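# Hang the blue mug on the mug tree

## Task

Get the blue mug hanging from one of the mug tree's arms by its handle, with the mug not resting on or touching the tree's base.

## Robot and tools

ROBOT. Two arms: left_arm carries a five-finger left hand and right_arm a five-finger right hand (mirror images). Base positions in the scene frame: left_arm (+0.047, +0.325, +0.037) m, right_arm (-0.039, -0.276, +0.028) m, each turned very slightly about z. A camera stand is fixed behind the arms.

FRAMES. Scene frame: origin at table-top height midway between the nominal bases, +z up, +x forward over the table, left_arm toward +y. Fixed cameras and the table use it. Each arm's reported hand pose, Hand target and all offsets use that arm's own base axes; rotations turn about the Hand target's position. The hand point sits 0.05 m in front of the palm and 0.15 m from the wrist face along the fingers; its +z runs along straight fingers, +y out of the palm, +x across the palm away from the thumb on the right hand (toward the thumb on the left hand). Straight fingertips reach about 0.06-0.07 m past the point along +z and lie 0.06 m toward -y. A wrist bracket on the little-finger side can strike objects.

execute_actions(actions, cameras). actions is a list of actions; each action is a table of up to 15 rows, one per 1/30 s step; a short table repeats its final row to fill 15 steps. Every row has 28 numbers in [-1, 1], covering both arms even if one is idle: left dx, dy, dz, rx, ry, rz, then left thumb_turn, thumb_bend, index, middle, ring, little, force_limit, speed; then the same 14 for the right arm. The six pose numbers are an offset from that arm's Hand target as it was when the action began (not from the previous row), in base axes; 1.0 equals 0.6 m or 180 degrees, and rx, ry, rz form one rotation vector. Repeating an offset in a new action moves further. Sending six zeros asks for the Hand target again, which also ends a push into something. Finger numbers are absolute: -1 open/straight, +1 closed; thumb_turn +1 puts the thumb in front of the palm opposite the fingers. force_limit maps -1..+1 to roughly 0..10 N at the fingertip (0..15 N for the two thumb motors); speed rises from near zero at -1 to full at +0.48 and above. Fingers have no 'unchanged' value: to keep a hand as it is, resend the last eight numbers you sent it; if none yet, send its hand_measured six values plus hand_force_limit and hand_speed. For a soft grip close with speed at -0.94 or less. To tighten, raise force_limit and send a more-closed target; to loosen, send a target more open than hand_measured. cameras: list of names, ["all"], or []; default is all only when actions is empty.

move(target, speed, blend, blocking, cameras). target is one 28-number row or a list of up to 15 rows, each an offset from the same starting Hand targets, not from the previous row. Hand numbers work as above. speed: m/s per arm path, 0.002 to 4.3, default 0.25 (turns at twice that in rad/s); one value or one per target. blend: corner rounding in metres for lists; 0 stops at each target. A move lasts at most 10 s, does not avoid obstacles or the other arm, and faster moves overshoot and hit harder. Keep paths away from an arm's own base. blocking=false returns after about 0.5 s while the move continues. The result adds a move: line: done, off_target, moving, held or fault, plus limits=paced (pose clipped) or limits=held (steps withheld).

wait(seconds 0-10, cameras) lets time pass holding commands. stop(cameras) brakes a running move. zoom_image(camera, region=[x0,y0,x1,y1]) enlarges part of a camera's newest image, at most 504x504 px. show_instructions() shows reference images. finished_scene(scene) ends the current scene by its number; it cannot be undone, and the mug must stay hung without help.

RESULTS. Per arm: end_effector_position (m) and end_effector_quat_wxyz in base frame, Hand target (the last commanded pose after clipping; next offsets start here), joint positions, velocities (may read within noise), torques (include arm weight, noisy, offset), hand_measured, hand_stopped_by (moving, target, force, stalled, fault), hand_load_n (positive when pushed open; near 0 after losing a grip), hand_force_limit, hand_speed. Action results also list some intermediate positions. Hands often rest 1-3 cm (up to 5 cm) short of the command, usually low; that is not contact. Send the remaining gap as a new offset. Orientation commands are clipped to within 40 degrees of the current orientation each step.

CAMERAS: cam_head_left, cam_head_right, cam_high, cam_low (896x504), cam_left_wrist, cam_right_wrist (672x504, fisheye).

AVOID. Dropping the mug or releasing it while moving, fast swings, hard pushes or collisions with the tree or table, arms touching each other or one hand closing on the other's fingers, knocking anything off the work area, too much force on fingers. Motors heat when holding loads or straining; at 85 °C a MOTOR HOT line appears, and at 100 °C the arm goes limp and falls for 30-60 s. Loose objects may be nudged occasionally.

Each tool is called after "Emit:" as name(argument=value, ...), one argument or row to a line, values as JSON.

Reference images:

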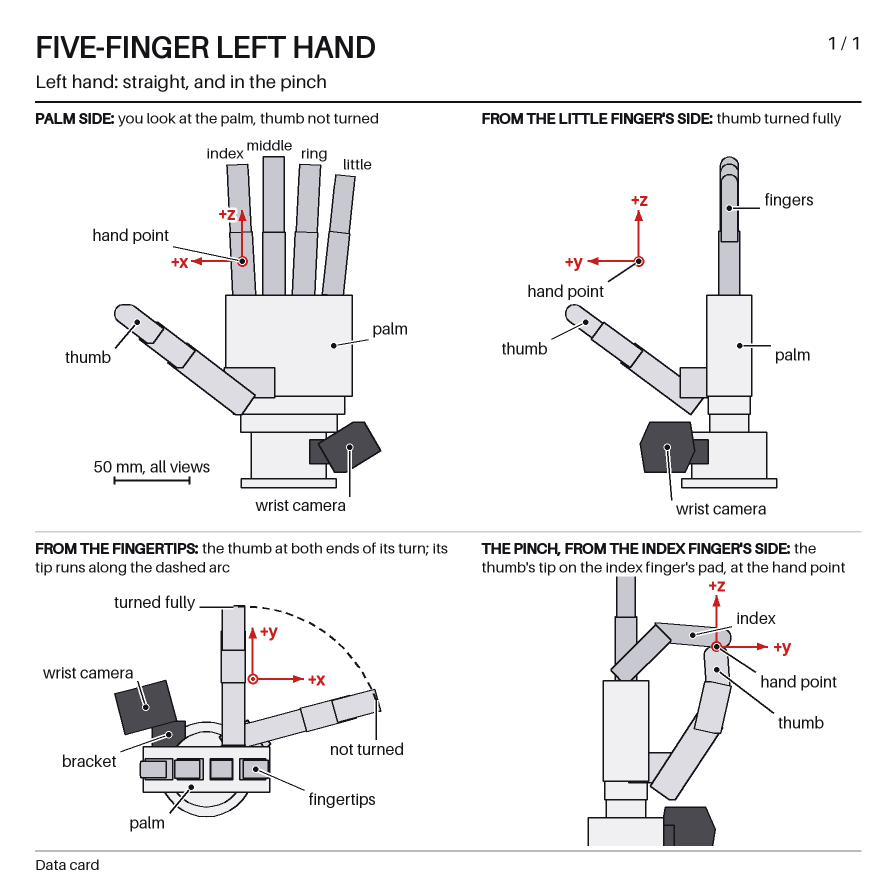

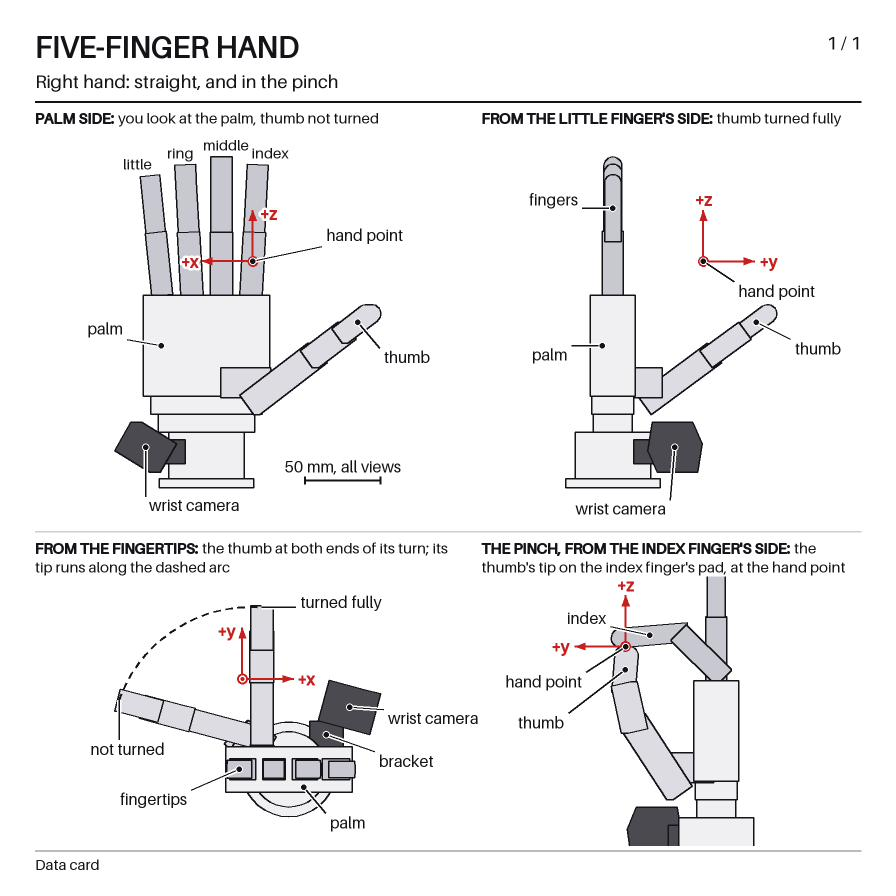

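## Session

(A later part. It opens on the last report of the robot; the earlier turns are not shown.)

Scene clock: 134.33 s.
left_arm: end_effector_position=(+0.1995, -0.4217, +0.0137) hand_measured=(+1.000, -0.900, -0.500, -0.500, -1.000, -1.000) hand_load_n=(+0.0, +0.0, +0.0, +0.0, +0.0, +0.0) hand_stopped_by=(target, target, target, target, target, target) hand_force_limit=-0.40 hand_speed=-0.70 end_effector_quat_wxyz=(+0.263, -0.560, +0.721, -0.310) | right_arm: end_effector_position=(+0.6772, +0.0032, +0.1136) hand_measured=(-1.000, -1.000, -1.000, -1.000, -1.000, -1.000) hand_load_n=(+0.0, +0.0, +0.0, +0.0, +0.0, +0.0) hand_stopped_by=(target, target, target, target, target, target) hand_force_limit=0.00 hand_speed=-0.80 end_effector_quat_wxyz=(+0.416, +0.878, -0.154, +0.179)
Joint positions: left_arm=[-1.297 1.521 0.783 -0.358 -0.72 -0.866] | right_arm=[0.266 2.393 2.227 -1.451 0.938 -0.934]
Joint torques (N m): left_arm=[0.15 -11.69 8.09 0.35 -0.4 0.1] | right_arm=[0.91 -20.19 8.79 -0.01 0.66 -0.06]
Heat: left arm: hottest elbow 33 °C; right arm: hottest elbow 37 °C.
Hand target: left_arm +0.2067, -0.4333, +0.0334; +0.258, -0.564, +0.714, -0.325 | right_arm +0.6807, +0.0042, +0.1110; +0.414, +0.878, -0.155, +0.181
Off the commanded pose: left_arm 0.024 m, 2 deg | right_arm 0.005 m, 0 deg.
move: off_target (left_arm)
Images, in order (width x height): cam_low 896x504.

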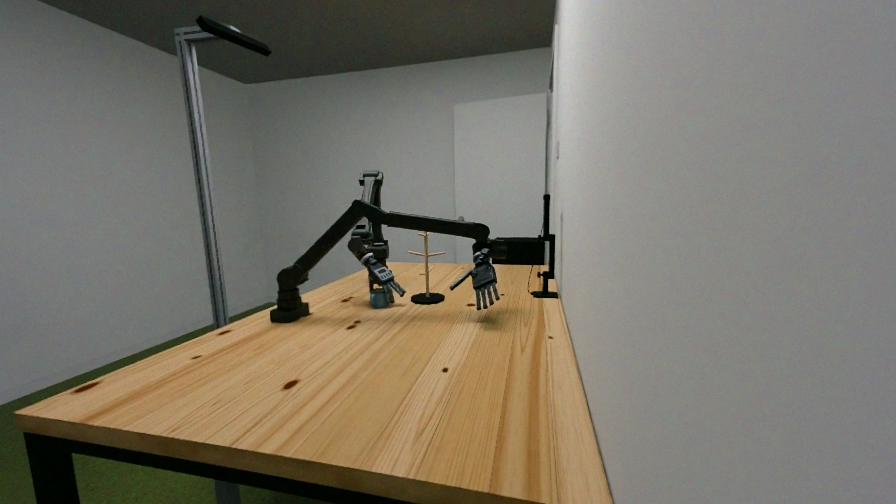

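Emit:
move(
  target=[
    [0, 0, 0.055, 0, 0, 0, 1, -0.9, -0.5, -0.5, -1, -1, -0.4, -0.7, 0, 0, 0, 0, 0, 0, -1, -1, -1, -1, -1, -1, 0.0, -0.8],
    [0, 0, -0.027, 0, 0, 0, 1, -0.9, -0.5, -0.5, -1, -1, -0.4, -0.7, 0, 0, 0, 0, 0, 0, -1, -1, -1, -1, -1, -1, 0.0, -0.8],
  ],
  speed=0.08,
  cameras=["cam_low", "cam_left_wrist"],
)

Emit:
zoom_image(
  camera="cam_low",
  region=[350, 240, 430, 320],
)

Scene clock: 137.70 s.
left_arm: end_effector_position=(+0.2023, -0.4319, +0.0216) hand_measured=(+1.000, -0.900, -0.500, -0.500, -1.000, -1.000) hand_load_n=(+0.0, +0.0, +0.0, +0.0, +0.0, +0.0) hand_stopped_by=(target, target, target, target, target, target) hand_force_limit=-0.40 hand_speed=-0.70 end_effector_quat_wxyz=(+0.256, -0.563, +0.715, -0.326) | right_arm: end_effector_position=(+0.6772, +0.0032, +0.1136) hand_measured=(-1.000, -1.000, -1.000, -1.000, -1.000, -1.000) hand_load_n=(+0.0, +0.0, +0.0, +0.0, +0.0, +0.5) hand_stopped_by=(target, target, target, target, target, target) hand_force_limit=0.00 hand_speed=-0.80 end_effector_quat_wxyz=(+0.416, +0.878, -0.154, +0.179)
Joint positions: left_arm=[-1.297 1.516 0.79 -0.331 -0.719 -0.865] | right_arm=[0.266 2.393 2.227 -1.451 0.938 -0.934]
Joint torques (N m): left_arm=[0.15 -8.82 6.28 1.21 -0.41 0.1] | right_arm=[0.91 -19.9 8.76 -0.14 0.69 -0.06]
Heat: left arm: hottest elbow 33 °C; right arm: hottest elbow 37 °C.
Hand target: left_arm +0.2067, -0.4333, +0.0171; +0.258, -0.564, +0.714, -0.325 | right_arm +0.6807, +0.0042, +0.1110; +0.414, +0.878, -0.155, +0.181
Off the commanded pose: left_arm 0.006 m, 0 deg | right_arm 0.005 m, 0 deg.
move: done
Images, in order (width x height): cam_low 896x504, cam_left_wrist 672x504.

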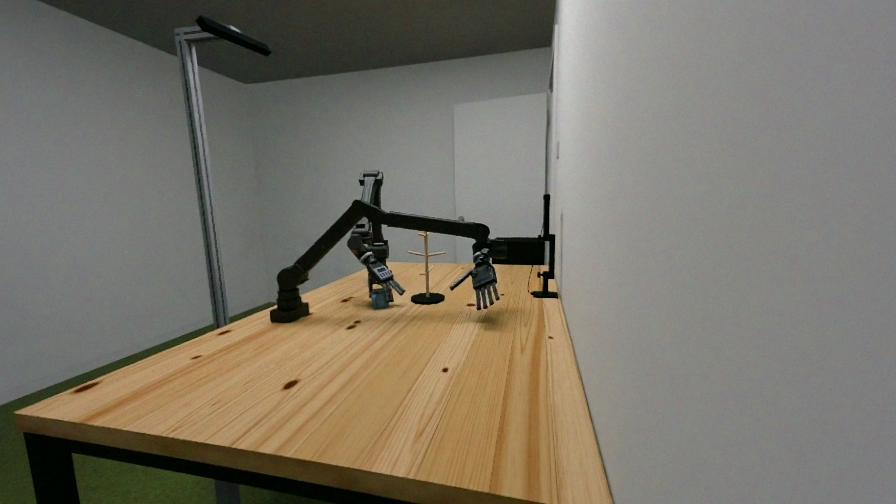

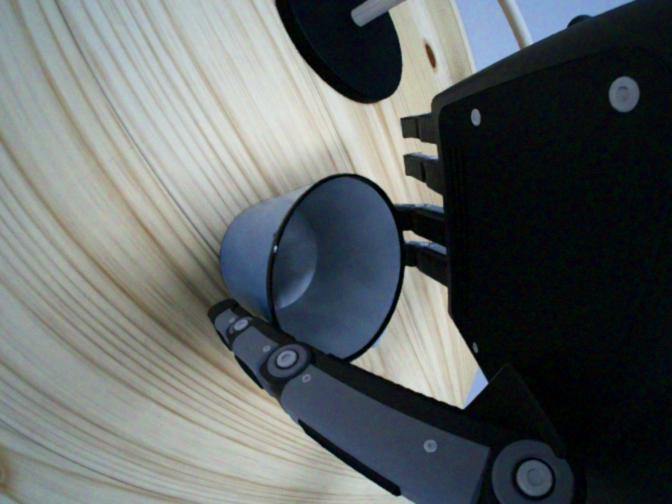

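Scaled by 6.300 from the camera's 896x504 image, which has a finer 1280x720 frame.

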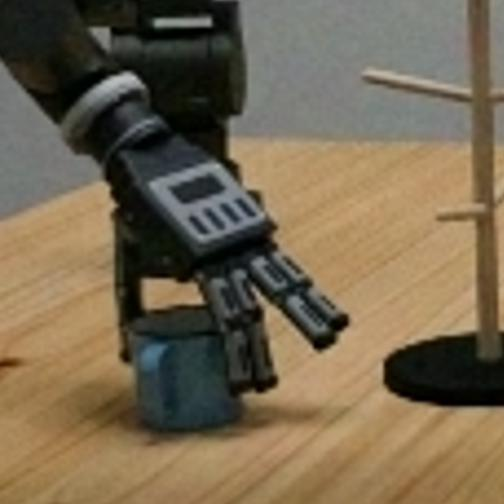

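Emit:
move(
  target=[0, 0, 0, 0, 0, 0, 1, 0.0, 0.3, 0.3, -1, -1, -0.2, -0.92, 0, 0, 0, 0, 0, 0, -1, -1, -1, -1, -1, -1, 0.0, -0.8],
  cameras=["cam_low", "cam_left_wrist", "cam_head_right"],
)

Emit:
zoom_image(
  camera="cam_low",
  region=[350, 240, 430, 320],
)

Emit:
zoom_image(
  camera="cam_left_wrist",
  region=[150, 180, 450, 400],
)

Scene clock: 139.93 s.
left_arm: end_effector_position=(+0.2022, -0.4321, +0.0216) hand_measured=(+1.000, -0.824, -0.300, -0.346, -1.000, -1.000) hand_load_n=(+0.5, +7.5, +7.0, +2.5, +0.0, +0.0) hand_stopped_by=(target, force, force, force, target, target) hand_force_limit=-0.20 hand_speed=-0.92 end_effector_quat_wxyz=(+0.256, -0.563, +0.715, -0.327) | right_arm: end_effector_position=(+0.6772, +0.0032, +0.1136) hand_measured=(-1.000, -1.000, -1.000, -1.000, -1.000, -1.000) hand_load_n=(+0.0, +0.0, +0.0, +0.0, +0.0, +0.0) hand_stopped_by=(target, target, target, target, target, target) hand_force_limit=0.00 hand_speed=-0.80 end_effector_quat_wxyz=(+0.416, +0.878, -0.154, +0.179)
Joint positions: left_arm=[-1.297 1.516 0.79 -0.331 -0.719 -0.864] | right_arm=[0.266 2.393 2.227 -1.451 0.938 -0.934]
Joint torques (N m): left_arm=[0.26 -8.94 6.27 1.29 -0.42 0.1] | right_arm=[0.73 -20.13 8.8 -0.09 0.68 -0.06]
Heat: left arm: hottest elbow 33 °C; right arm: hottest elbow 37 °C.
Hand target: left_arm +0.2068, -0.4332, +0.0171; +0.258, -0.564, +0.714, -0.325 | right_arm +0.6807, +0.0042, +0.1110; +0.414, +0.878, -0.155, +0.181
Off the commanded pose: left_arm 0.006 m, 0 deg | right_arm 0.005 m, 0 deg.
move: done
Images, in order (width x height): cam_head_right 896x504, cam_low 896x504, cam_left_wrist 672x504.

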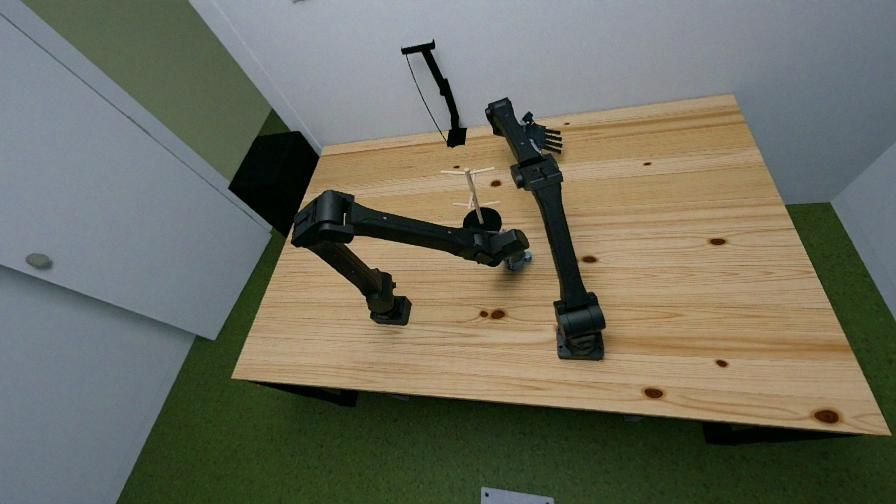

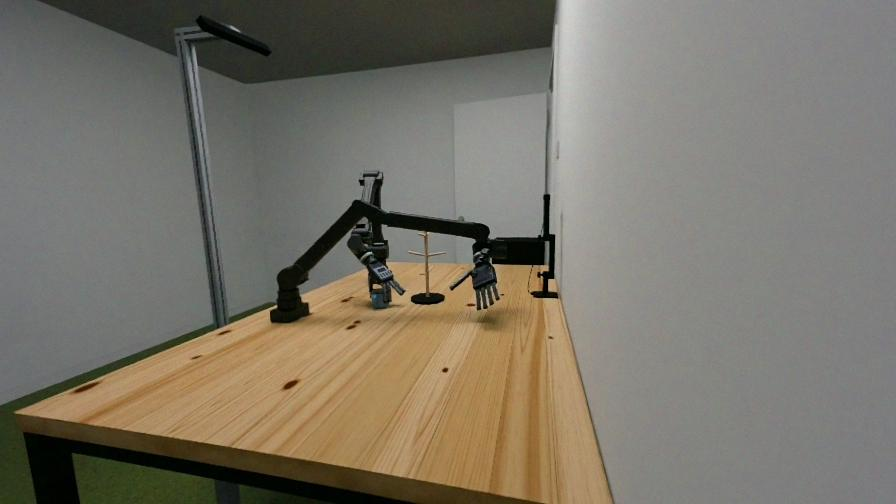

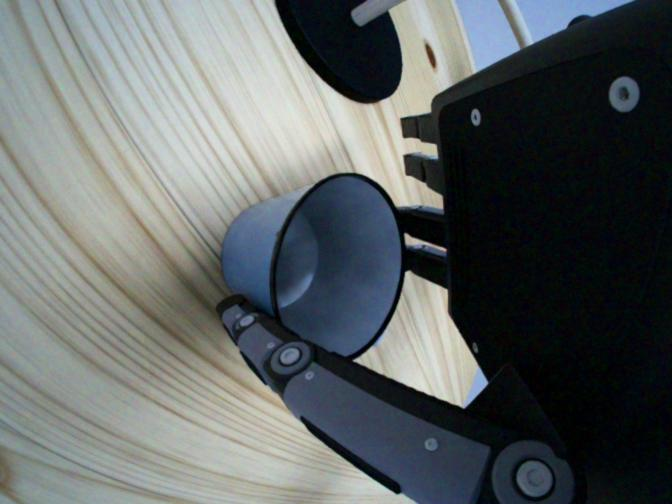

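Scaled by 6.300 from the camera's 896x504 image, which has a finer 1280x720 frame.

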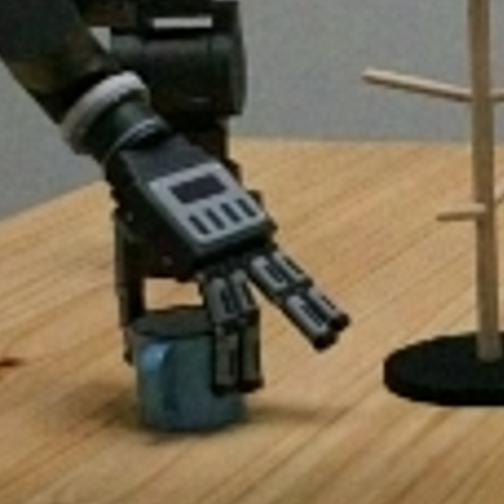

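Scaled by 1.680 from the camera's 672x504 image, which has a finer 960x720 frame.

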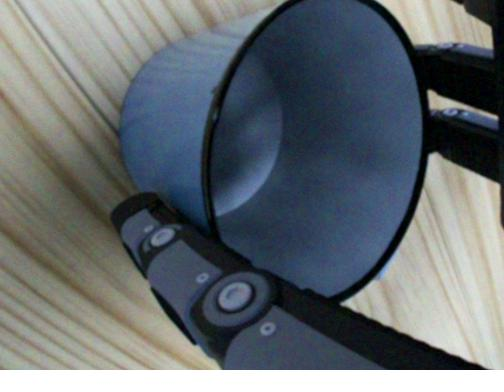

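Emit:
move(
  target=[0, 0, 0, 0, 0, 0, 1, 0.05, 0.3, 0.4, -1, -1, 0.3, -0.94, 0, 0, 0, 0, 0, 0, -1, -1, -1, -1, -1, -1, 0.0, -0.8],
  cameras=["cam_left_wrist"],
)

Scene clock: 141.87 s.
left_arm: end_effector_position=(+0.2022, -0.4321, +0.0216) hand_measured=(+1.000, -0.820, -0.300, -0.326, -1.000, -1.000) hand_load_n=(+2.0, +11.5, +4.5, +7.5, +0.0, +0.0) hand_stopped_by=(target, force, force, force, target, target) hand_force_limit=0.30 hand_speed=-0.94 end_effector_quat_wxyz=(+0.256, -0.563, +0.715, -0.327) | right_arm: end_effector_position=(+0.6772, +0.0032, +0.1136) hand_measured=(-1.000, -1.000, -1.000, -1.000, -1.000, -1.000) hand_load_n=(+0.0, +0.0, +0.0, +0.0, +0.0, +0.0) hand_stopped_by=(target, target, target, target, target, target) hand_force_limit=0.00 hand_speed=-0.80 end_effector_quat_wxyz=(+0.416, +0.878, -0.154, +0.179)
Joint positions: left_arm=[-1.297 1.516 0.79 -0.331 -0.719 -0.864] | right_arm=[0.266 2.393 2.227 -1.451 0.938 -0.934]
Joint torques (N m): left_arm=[0.26 -8.94 6.3 1.25 -0.43 0.09] | right_arm=[0.44 -20.13 8.76 -0.08 0.68 -0.05]
Heat: left arm: hottest elbow 33 °C; right arm: hottest elbow 37 °C.
Hand target: left_arm +0.2068, -0.4332, +0.0171; +0.258, -0.564, +0.714, -0.325 | right_arm +0.6807, +0.0042, +0.1110; +0.414, +0.878, -0.155, +0.181
Off the commanded pose: left_arm 0.006 m, 0 deg | right_arm 0.005 m, 0 deg.
move: done
Images, in order (width x height): cam_left_wrist 672x504.

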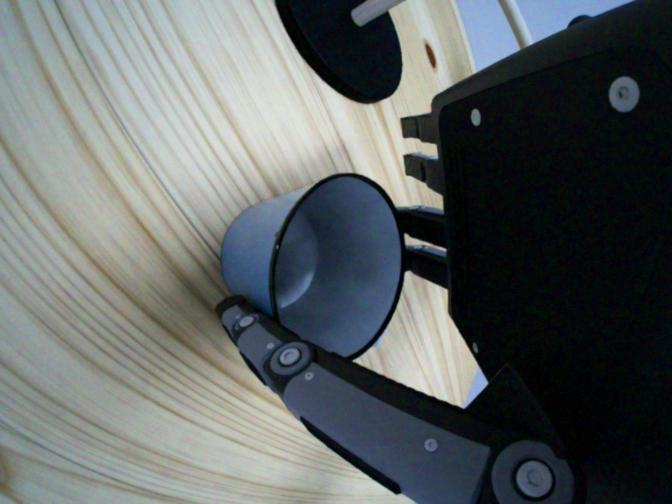

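Emit:
move(
  target=[-0.05, 0, 0.23, 0, 0, 0, 1, 0.05, 0.3, 0.4, -1, -1, 0.3, -0.94, 0, 0, 0, 0, 0, 0, -1, -1, -1, -1, -1, -1, 0.0, -0.8],
  speed=0.12,
  cameras=["all"],
)

Emit:
zoom_image(
  camera="cam_low",
  region=[340, 210, 450, 310],
)

Emit:
zoom_image(
  camera="cam_head_left",
  region=[460, 210, 540, 280],
)

Emit:
zoom_image(
  camera="cam_head_right",
  region=[460, 200, 560, 280],
)

Scene clock: 151.37 s.
left_arm: end_effector_position=(+0.1763, -0.4139, +0.1242) hand_measured=(+1.000, -0.820, -0.300, -0.326, -1.000, -1.000) hand_load_n=(+2.0, +11.0, +4.5, +7.5, +0.0, +0.0) hand_stopped_by=(target, force, force, force, target, target) hand_force_limit=0.30 hand_speed=-0.94 end_effector_quat_wxyz=(+0.271, -0.559, +0.726, -0.296) | right_arm: end_effector_position=(+0.6772, +0.0032, +0.1136) hand_measured=(-1.000, -1.000, -1.000, -1.000, -1.000, -1.000) hand_load_n=(+0.0, +0.0, +0.0, +0.0, +0.0, +0.0) hand_stopped_by=(target, target, target, target, target, target) hand_force_limit=0.00 hand_speed=-0.80 end_effector_quat_wxyz=(+0.416, +0.878, -0.154, +0.179)
Joint positions: left_arm=[-1.352 1.332 0.945 -0.79 -0.746 -0.937] | right_arm=[0.266 2.393 2.227 -1.451 0.938 -0.934]
Joint torques (N m): left_arm=[-1.08 -10.52 10.92 0.42 -0.75 -0.04] | right_arm=[0.56 -19.66 8.84 -0.12 0.68 -0.07]
Heat: left arm: hottest elbow 33 °C; right arm: hottest elbow 37 °C.
Hand target: left_arm +0.1767, -0.4332, +0.1551; +0.258, -0.564, +0.714, -0.325 | right_arm +0.6807, +0.0042, +0.1110; +0.414, +0.878, -0.155, +0.181
Off the commanded pose: left_arm 0.036 m, 4 deg | right_arm 0.005 m, 0 deg.
move: off_target (left_arm)

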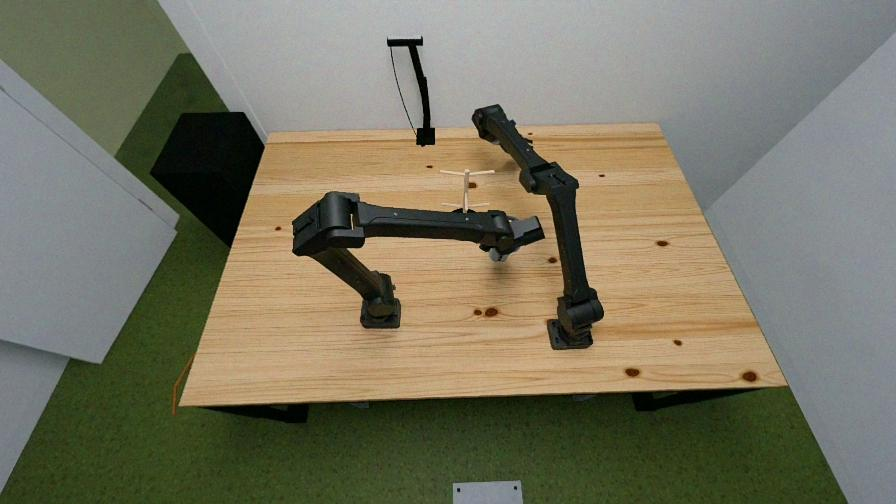

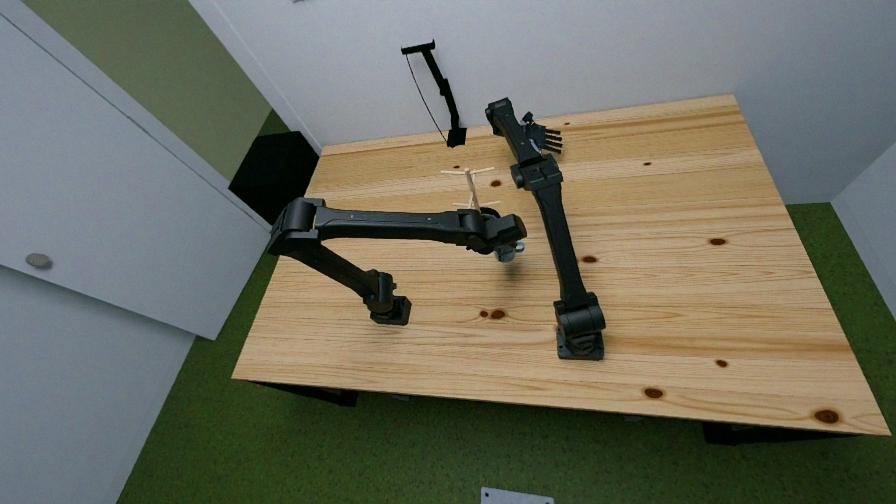

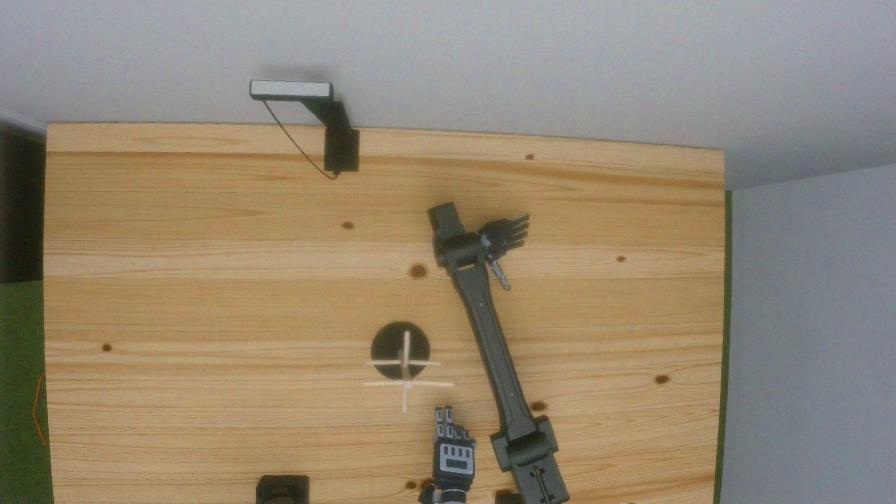

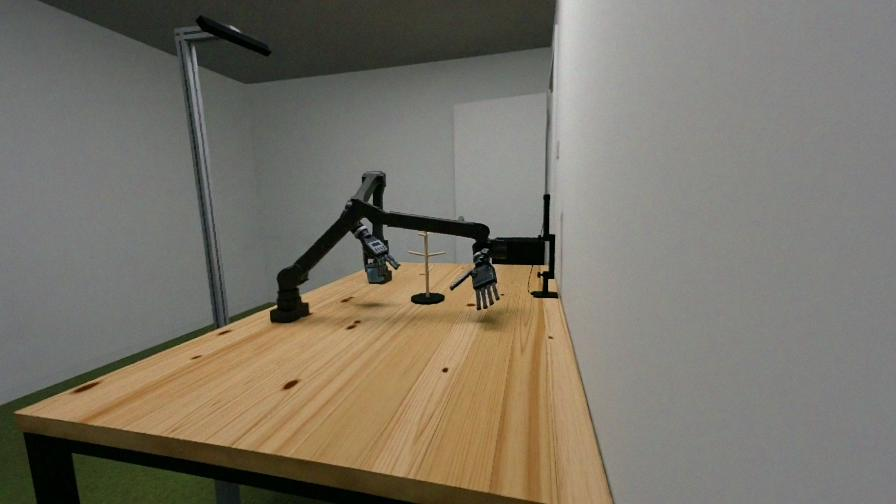

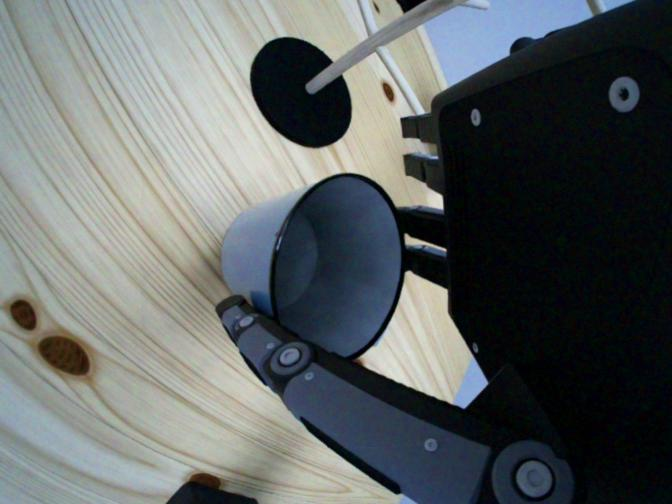

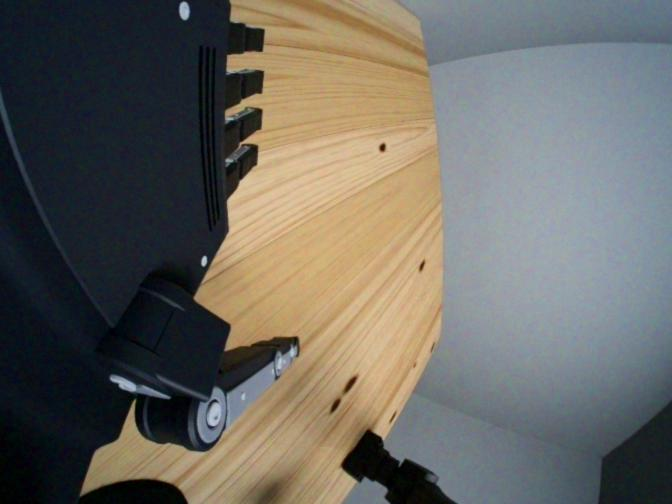

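Scaled by 4.582 from the camera's 896x504 image, which has a finer 1280x720 frame.

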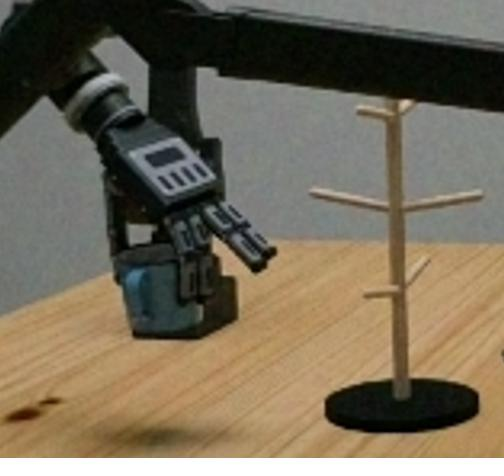

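Scaled by 6.300 from the camera's 896x504 image, which has a finer 1280x720 frame.

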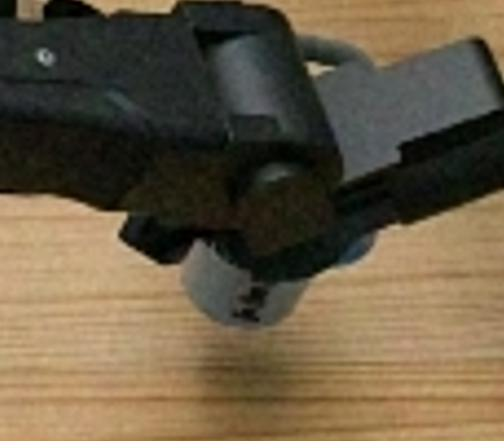

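Scaled by 5.040 from the camera's 896x504 image, which has a finer 1280x720 frame.

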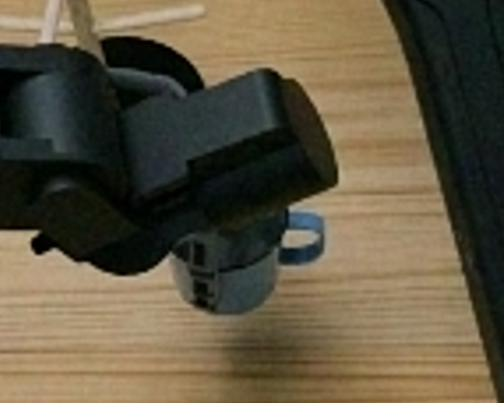

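Emit:
move(
  target=[0.022, 0.122, 0.065, -0.5005, -0.0054, 0.0082, 1, 0.05, 0.3, 0.4, -1, -1, 0.3, -0.94, 0, 0, 0, 0, 0, 0, -1, -1, -1, -1, -1, -1, 0.0, -0.8],
  speed=0.15,
  cameras=["all"],
)

Emit:
zoom_image(
  camera="cam_low",
  region=[340, 200, 460, 310],
)

Emit:
zoom_image(
  camera="cam_head_left",
  region=[420, 160, 520, 260],
)

Emit:
zoom_image(
  camera="cam_head_right",
  region=[420, 160, 540, 270],
)

Emit:
zoom_image(
  camera="cam_high",
  region=[350, 320, 520, 490],
)

Scene clock: 167.37 s.
left_arm: end_effector_position=(+0.1855, -0.3616, +0.1875) hand_measured=(+1.000, -0.820, -0.300, -0.326, -1.000, -1.000) hand_load_n=(+1.0, +11.0, +4.0, +8.0, -0.5, +0.0) hand_stopped_by=(target, force, force, force, target, target) hand_force_limit=0.30 hand_speed=-0.94 end_effector_quat_wxyz=(+0.198, +0.595, -0.287, +0.724) | right_arm: end_effector_position=(+0.6772, +0.0032, +0.1136) hand_measured=(-1.000, -1.000, -1.000, -1.000, -1.000, -1.000) hand_load_n=(-0.5, +0.0, +0.0, +0.0, +0.0, +0.0) hand_stopped_by=(target, target, target, target, target, target) hand_force_limit=0.00 hand_speed=-0.80 end_effector_quat_wxyz=(+0.416, +0.878, -0.154, +0.179)
Joint positions: left_arm=[-1.146 1.533 0.112 1.56 -0.426 -1.33] | right_arm=[0.266 2.393 2.227 -1.451 0.938 -0.934]
Joint torques (N m): left_arm=[0.32 -4.66 2.81 2.61 -0.04 -0.14] | right_arm=[0.44 -20.13 8.69 -0.13 0.72 -0.07]
Heat: left arm: hottest elbow 34 °C; right arm: hottest elbow 37 °C.
Hand target: left_arm +0.1899, -0.3600, +0.1942; +0.208, +0.587, -0.265, +0.736 | right_arm +0.6807, +0.0042, +0.1110; +0.414, +0.878, -0.155, +0.181
Off the commanded pose: left_arm 0.008 m, 3 deg | right_arm 0.005 m, 0 deg.
joint sent to its limit (left arm) — joint 4 (wrist pitch), upper limit. The joint targets still meet the commanded pose.
move: off_target (left_arm)

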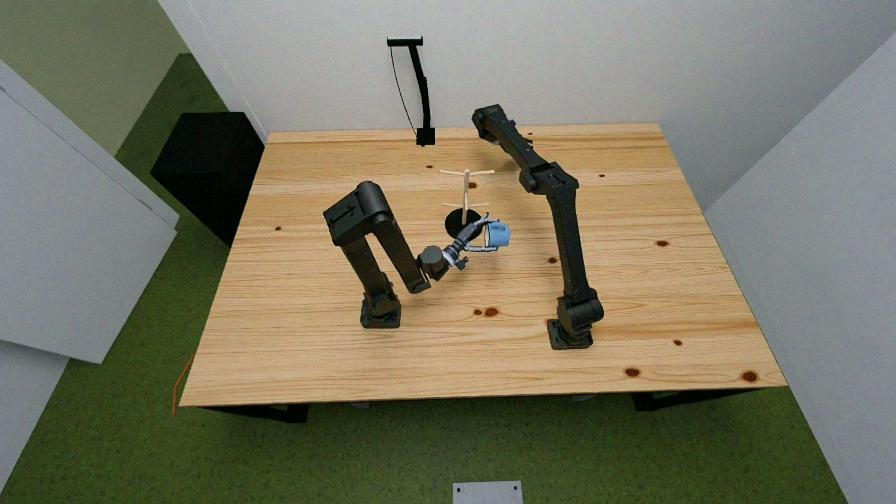

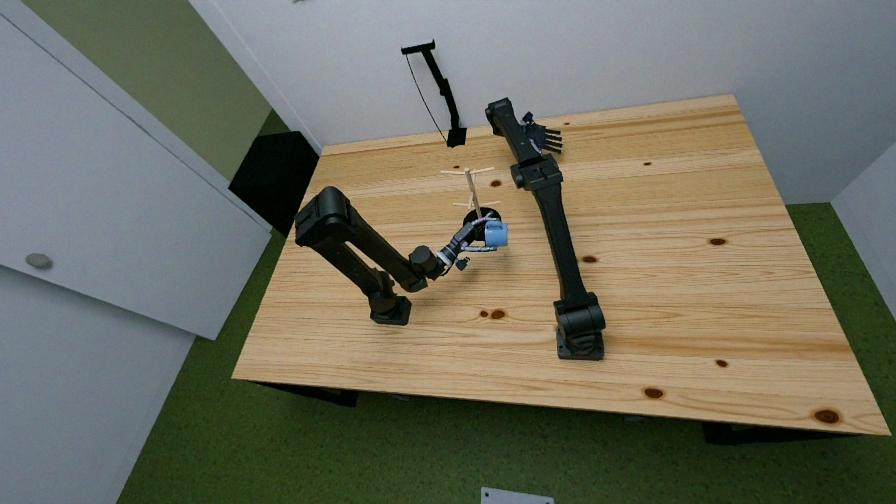

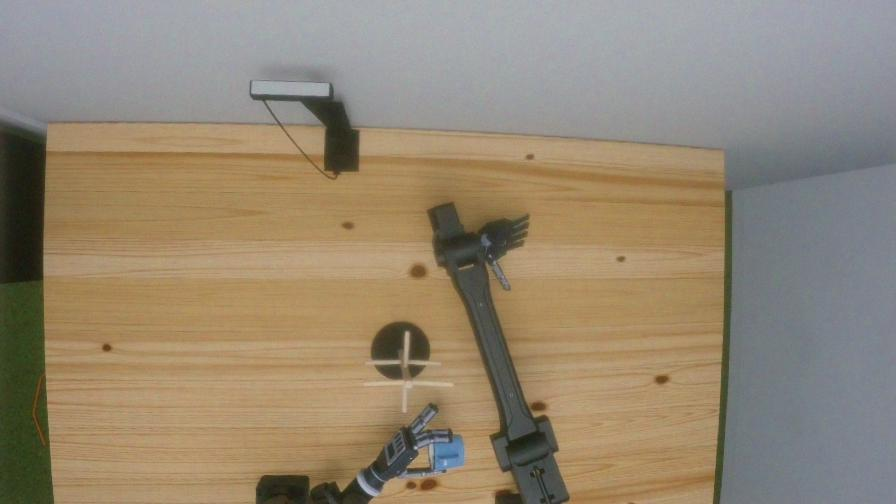

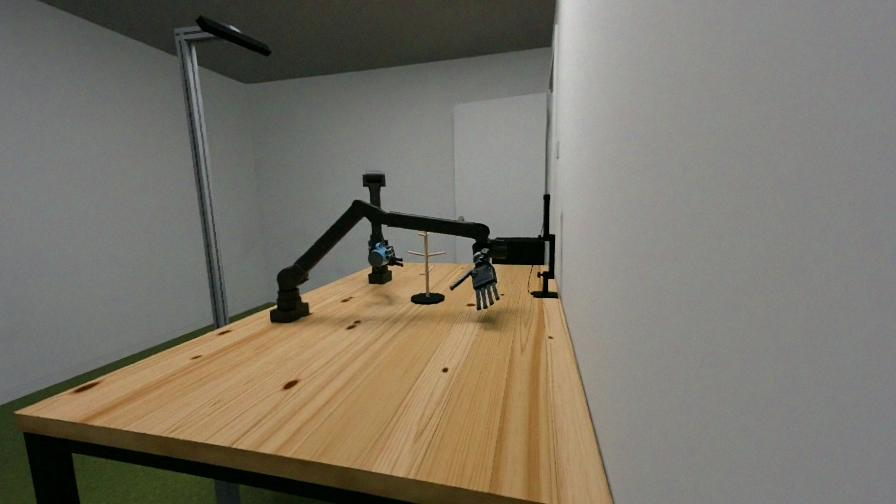

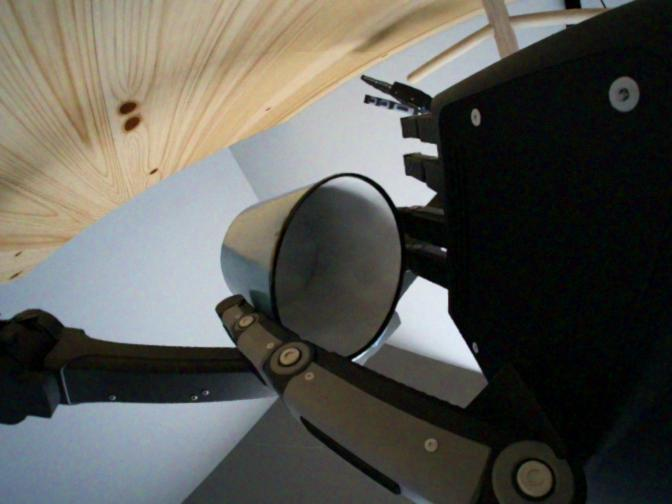

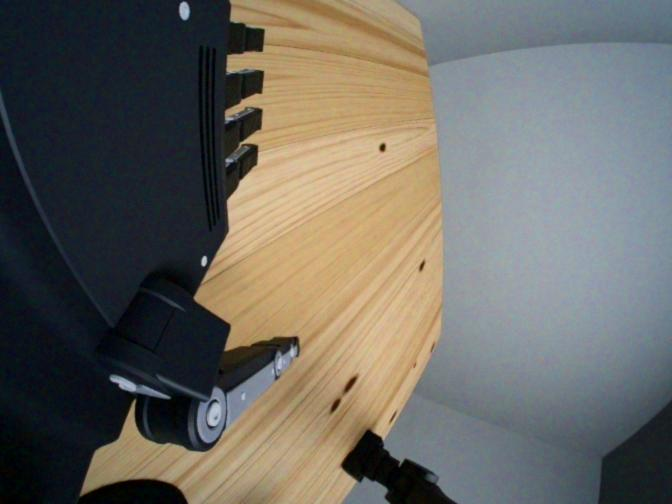

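Scaled by 4.200 from the camera's 896x504 image, which has a finer 1280x720 frame.

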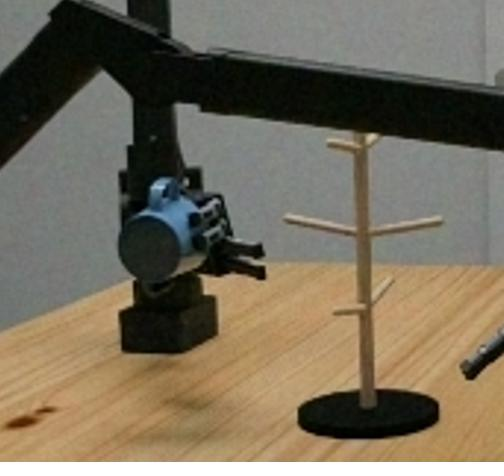

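Scaled by 5.040 from the camera's 896x504 image, which has a finer 1280x720 frame.

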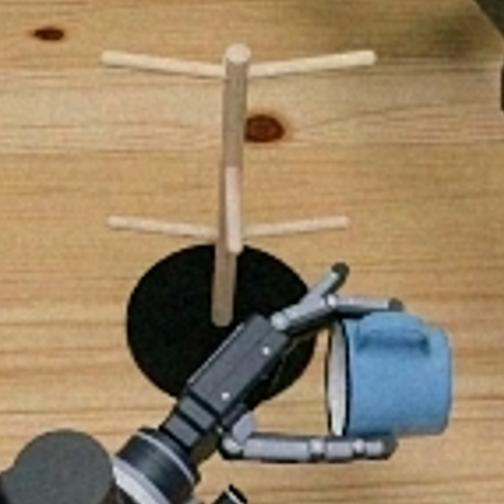

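Scaled by 4.200 from the camera's 896x504 image, which has a finer 1280x720 frame.

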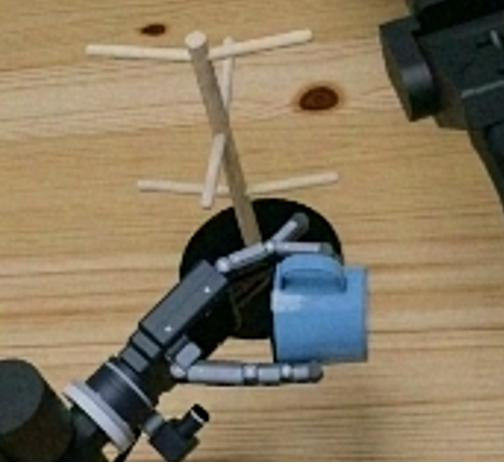

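Scaled by 2.965 from the camera's 896x504 image, which has a finer 1280x720 frame.

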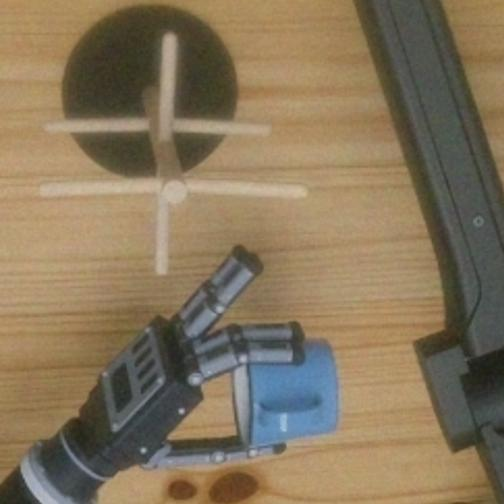

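Emit:
zoom_image(
  camera="cam_low",
  region=[360, 230, 420, 280],
)

Emit:
zoom_image(
  camera="cam_head_right",
  region=[470, 205, 520, 255],
)

Emit:
zoom_image(
  camera="cam_head_left",
  region=[470, 205, 520, 255],
)

Emit:
zoom_image(
  camera="cam_high",
  region=[380, 380, 480, 490],
)

Scaled by 8.400 from the camera's 896x504 image, which has a finer 1280x720 frame.

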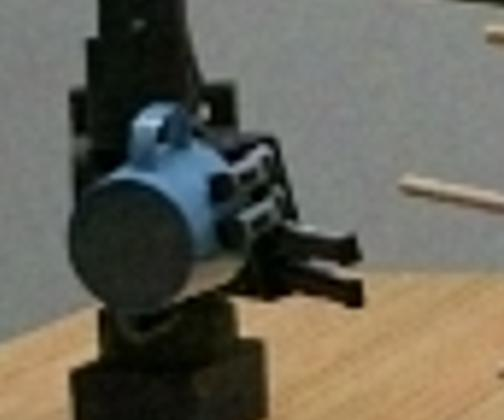

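Scaled by 10.080 from the camera's 896x504 image, which has a finer 1280x720 frame.

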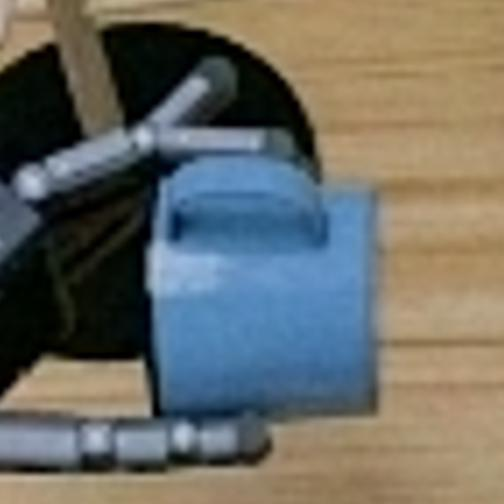

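Scaled by 10.080 from the camera's 896x504 image, which has a finer 1280x720 frame.

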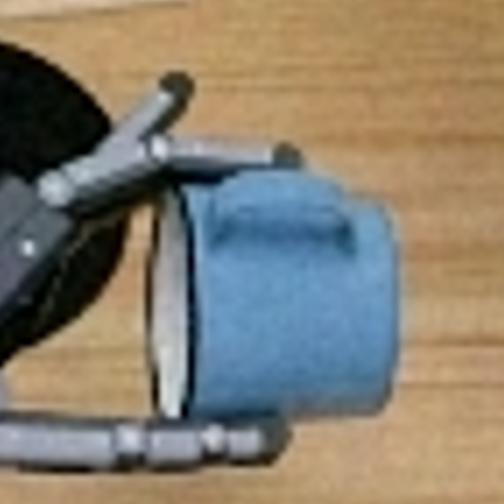

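Scaled by 4.582 from the camera's 896x504 image, which has a finer 1280x720 frame.

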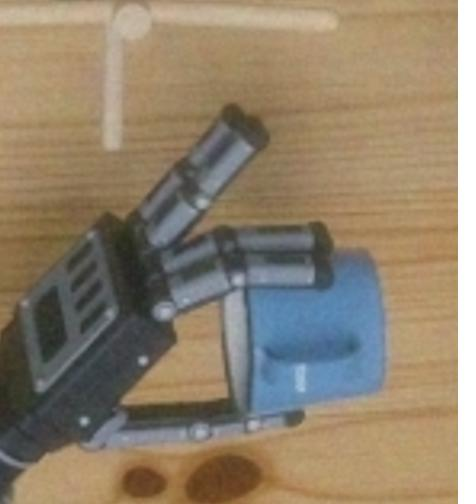

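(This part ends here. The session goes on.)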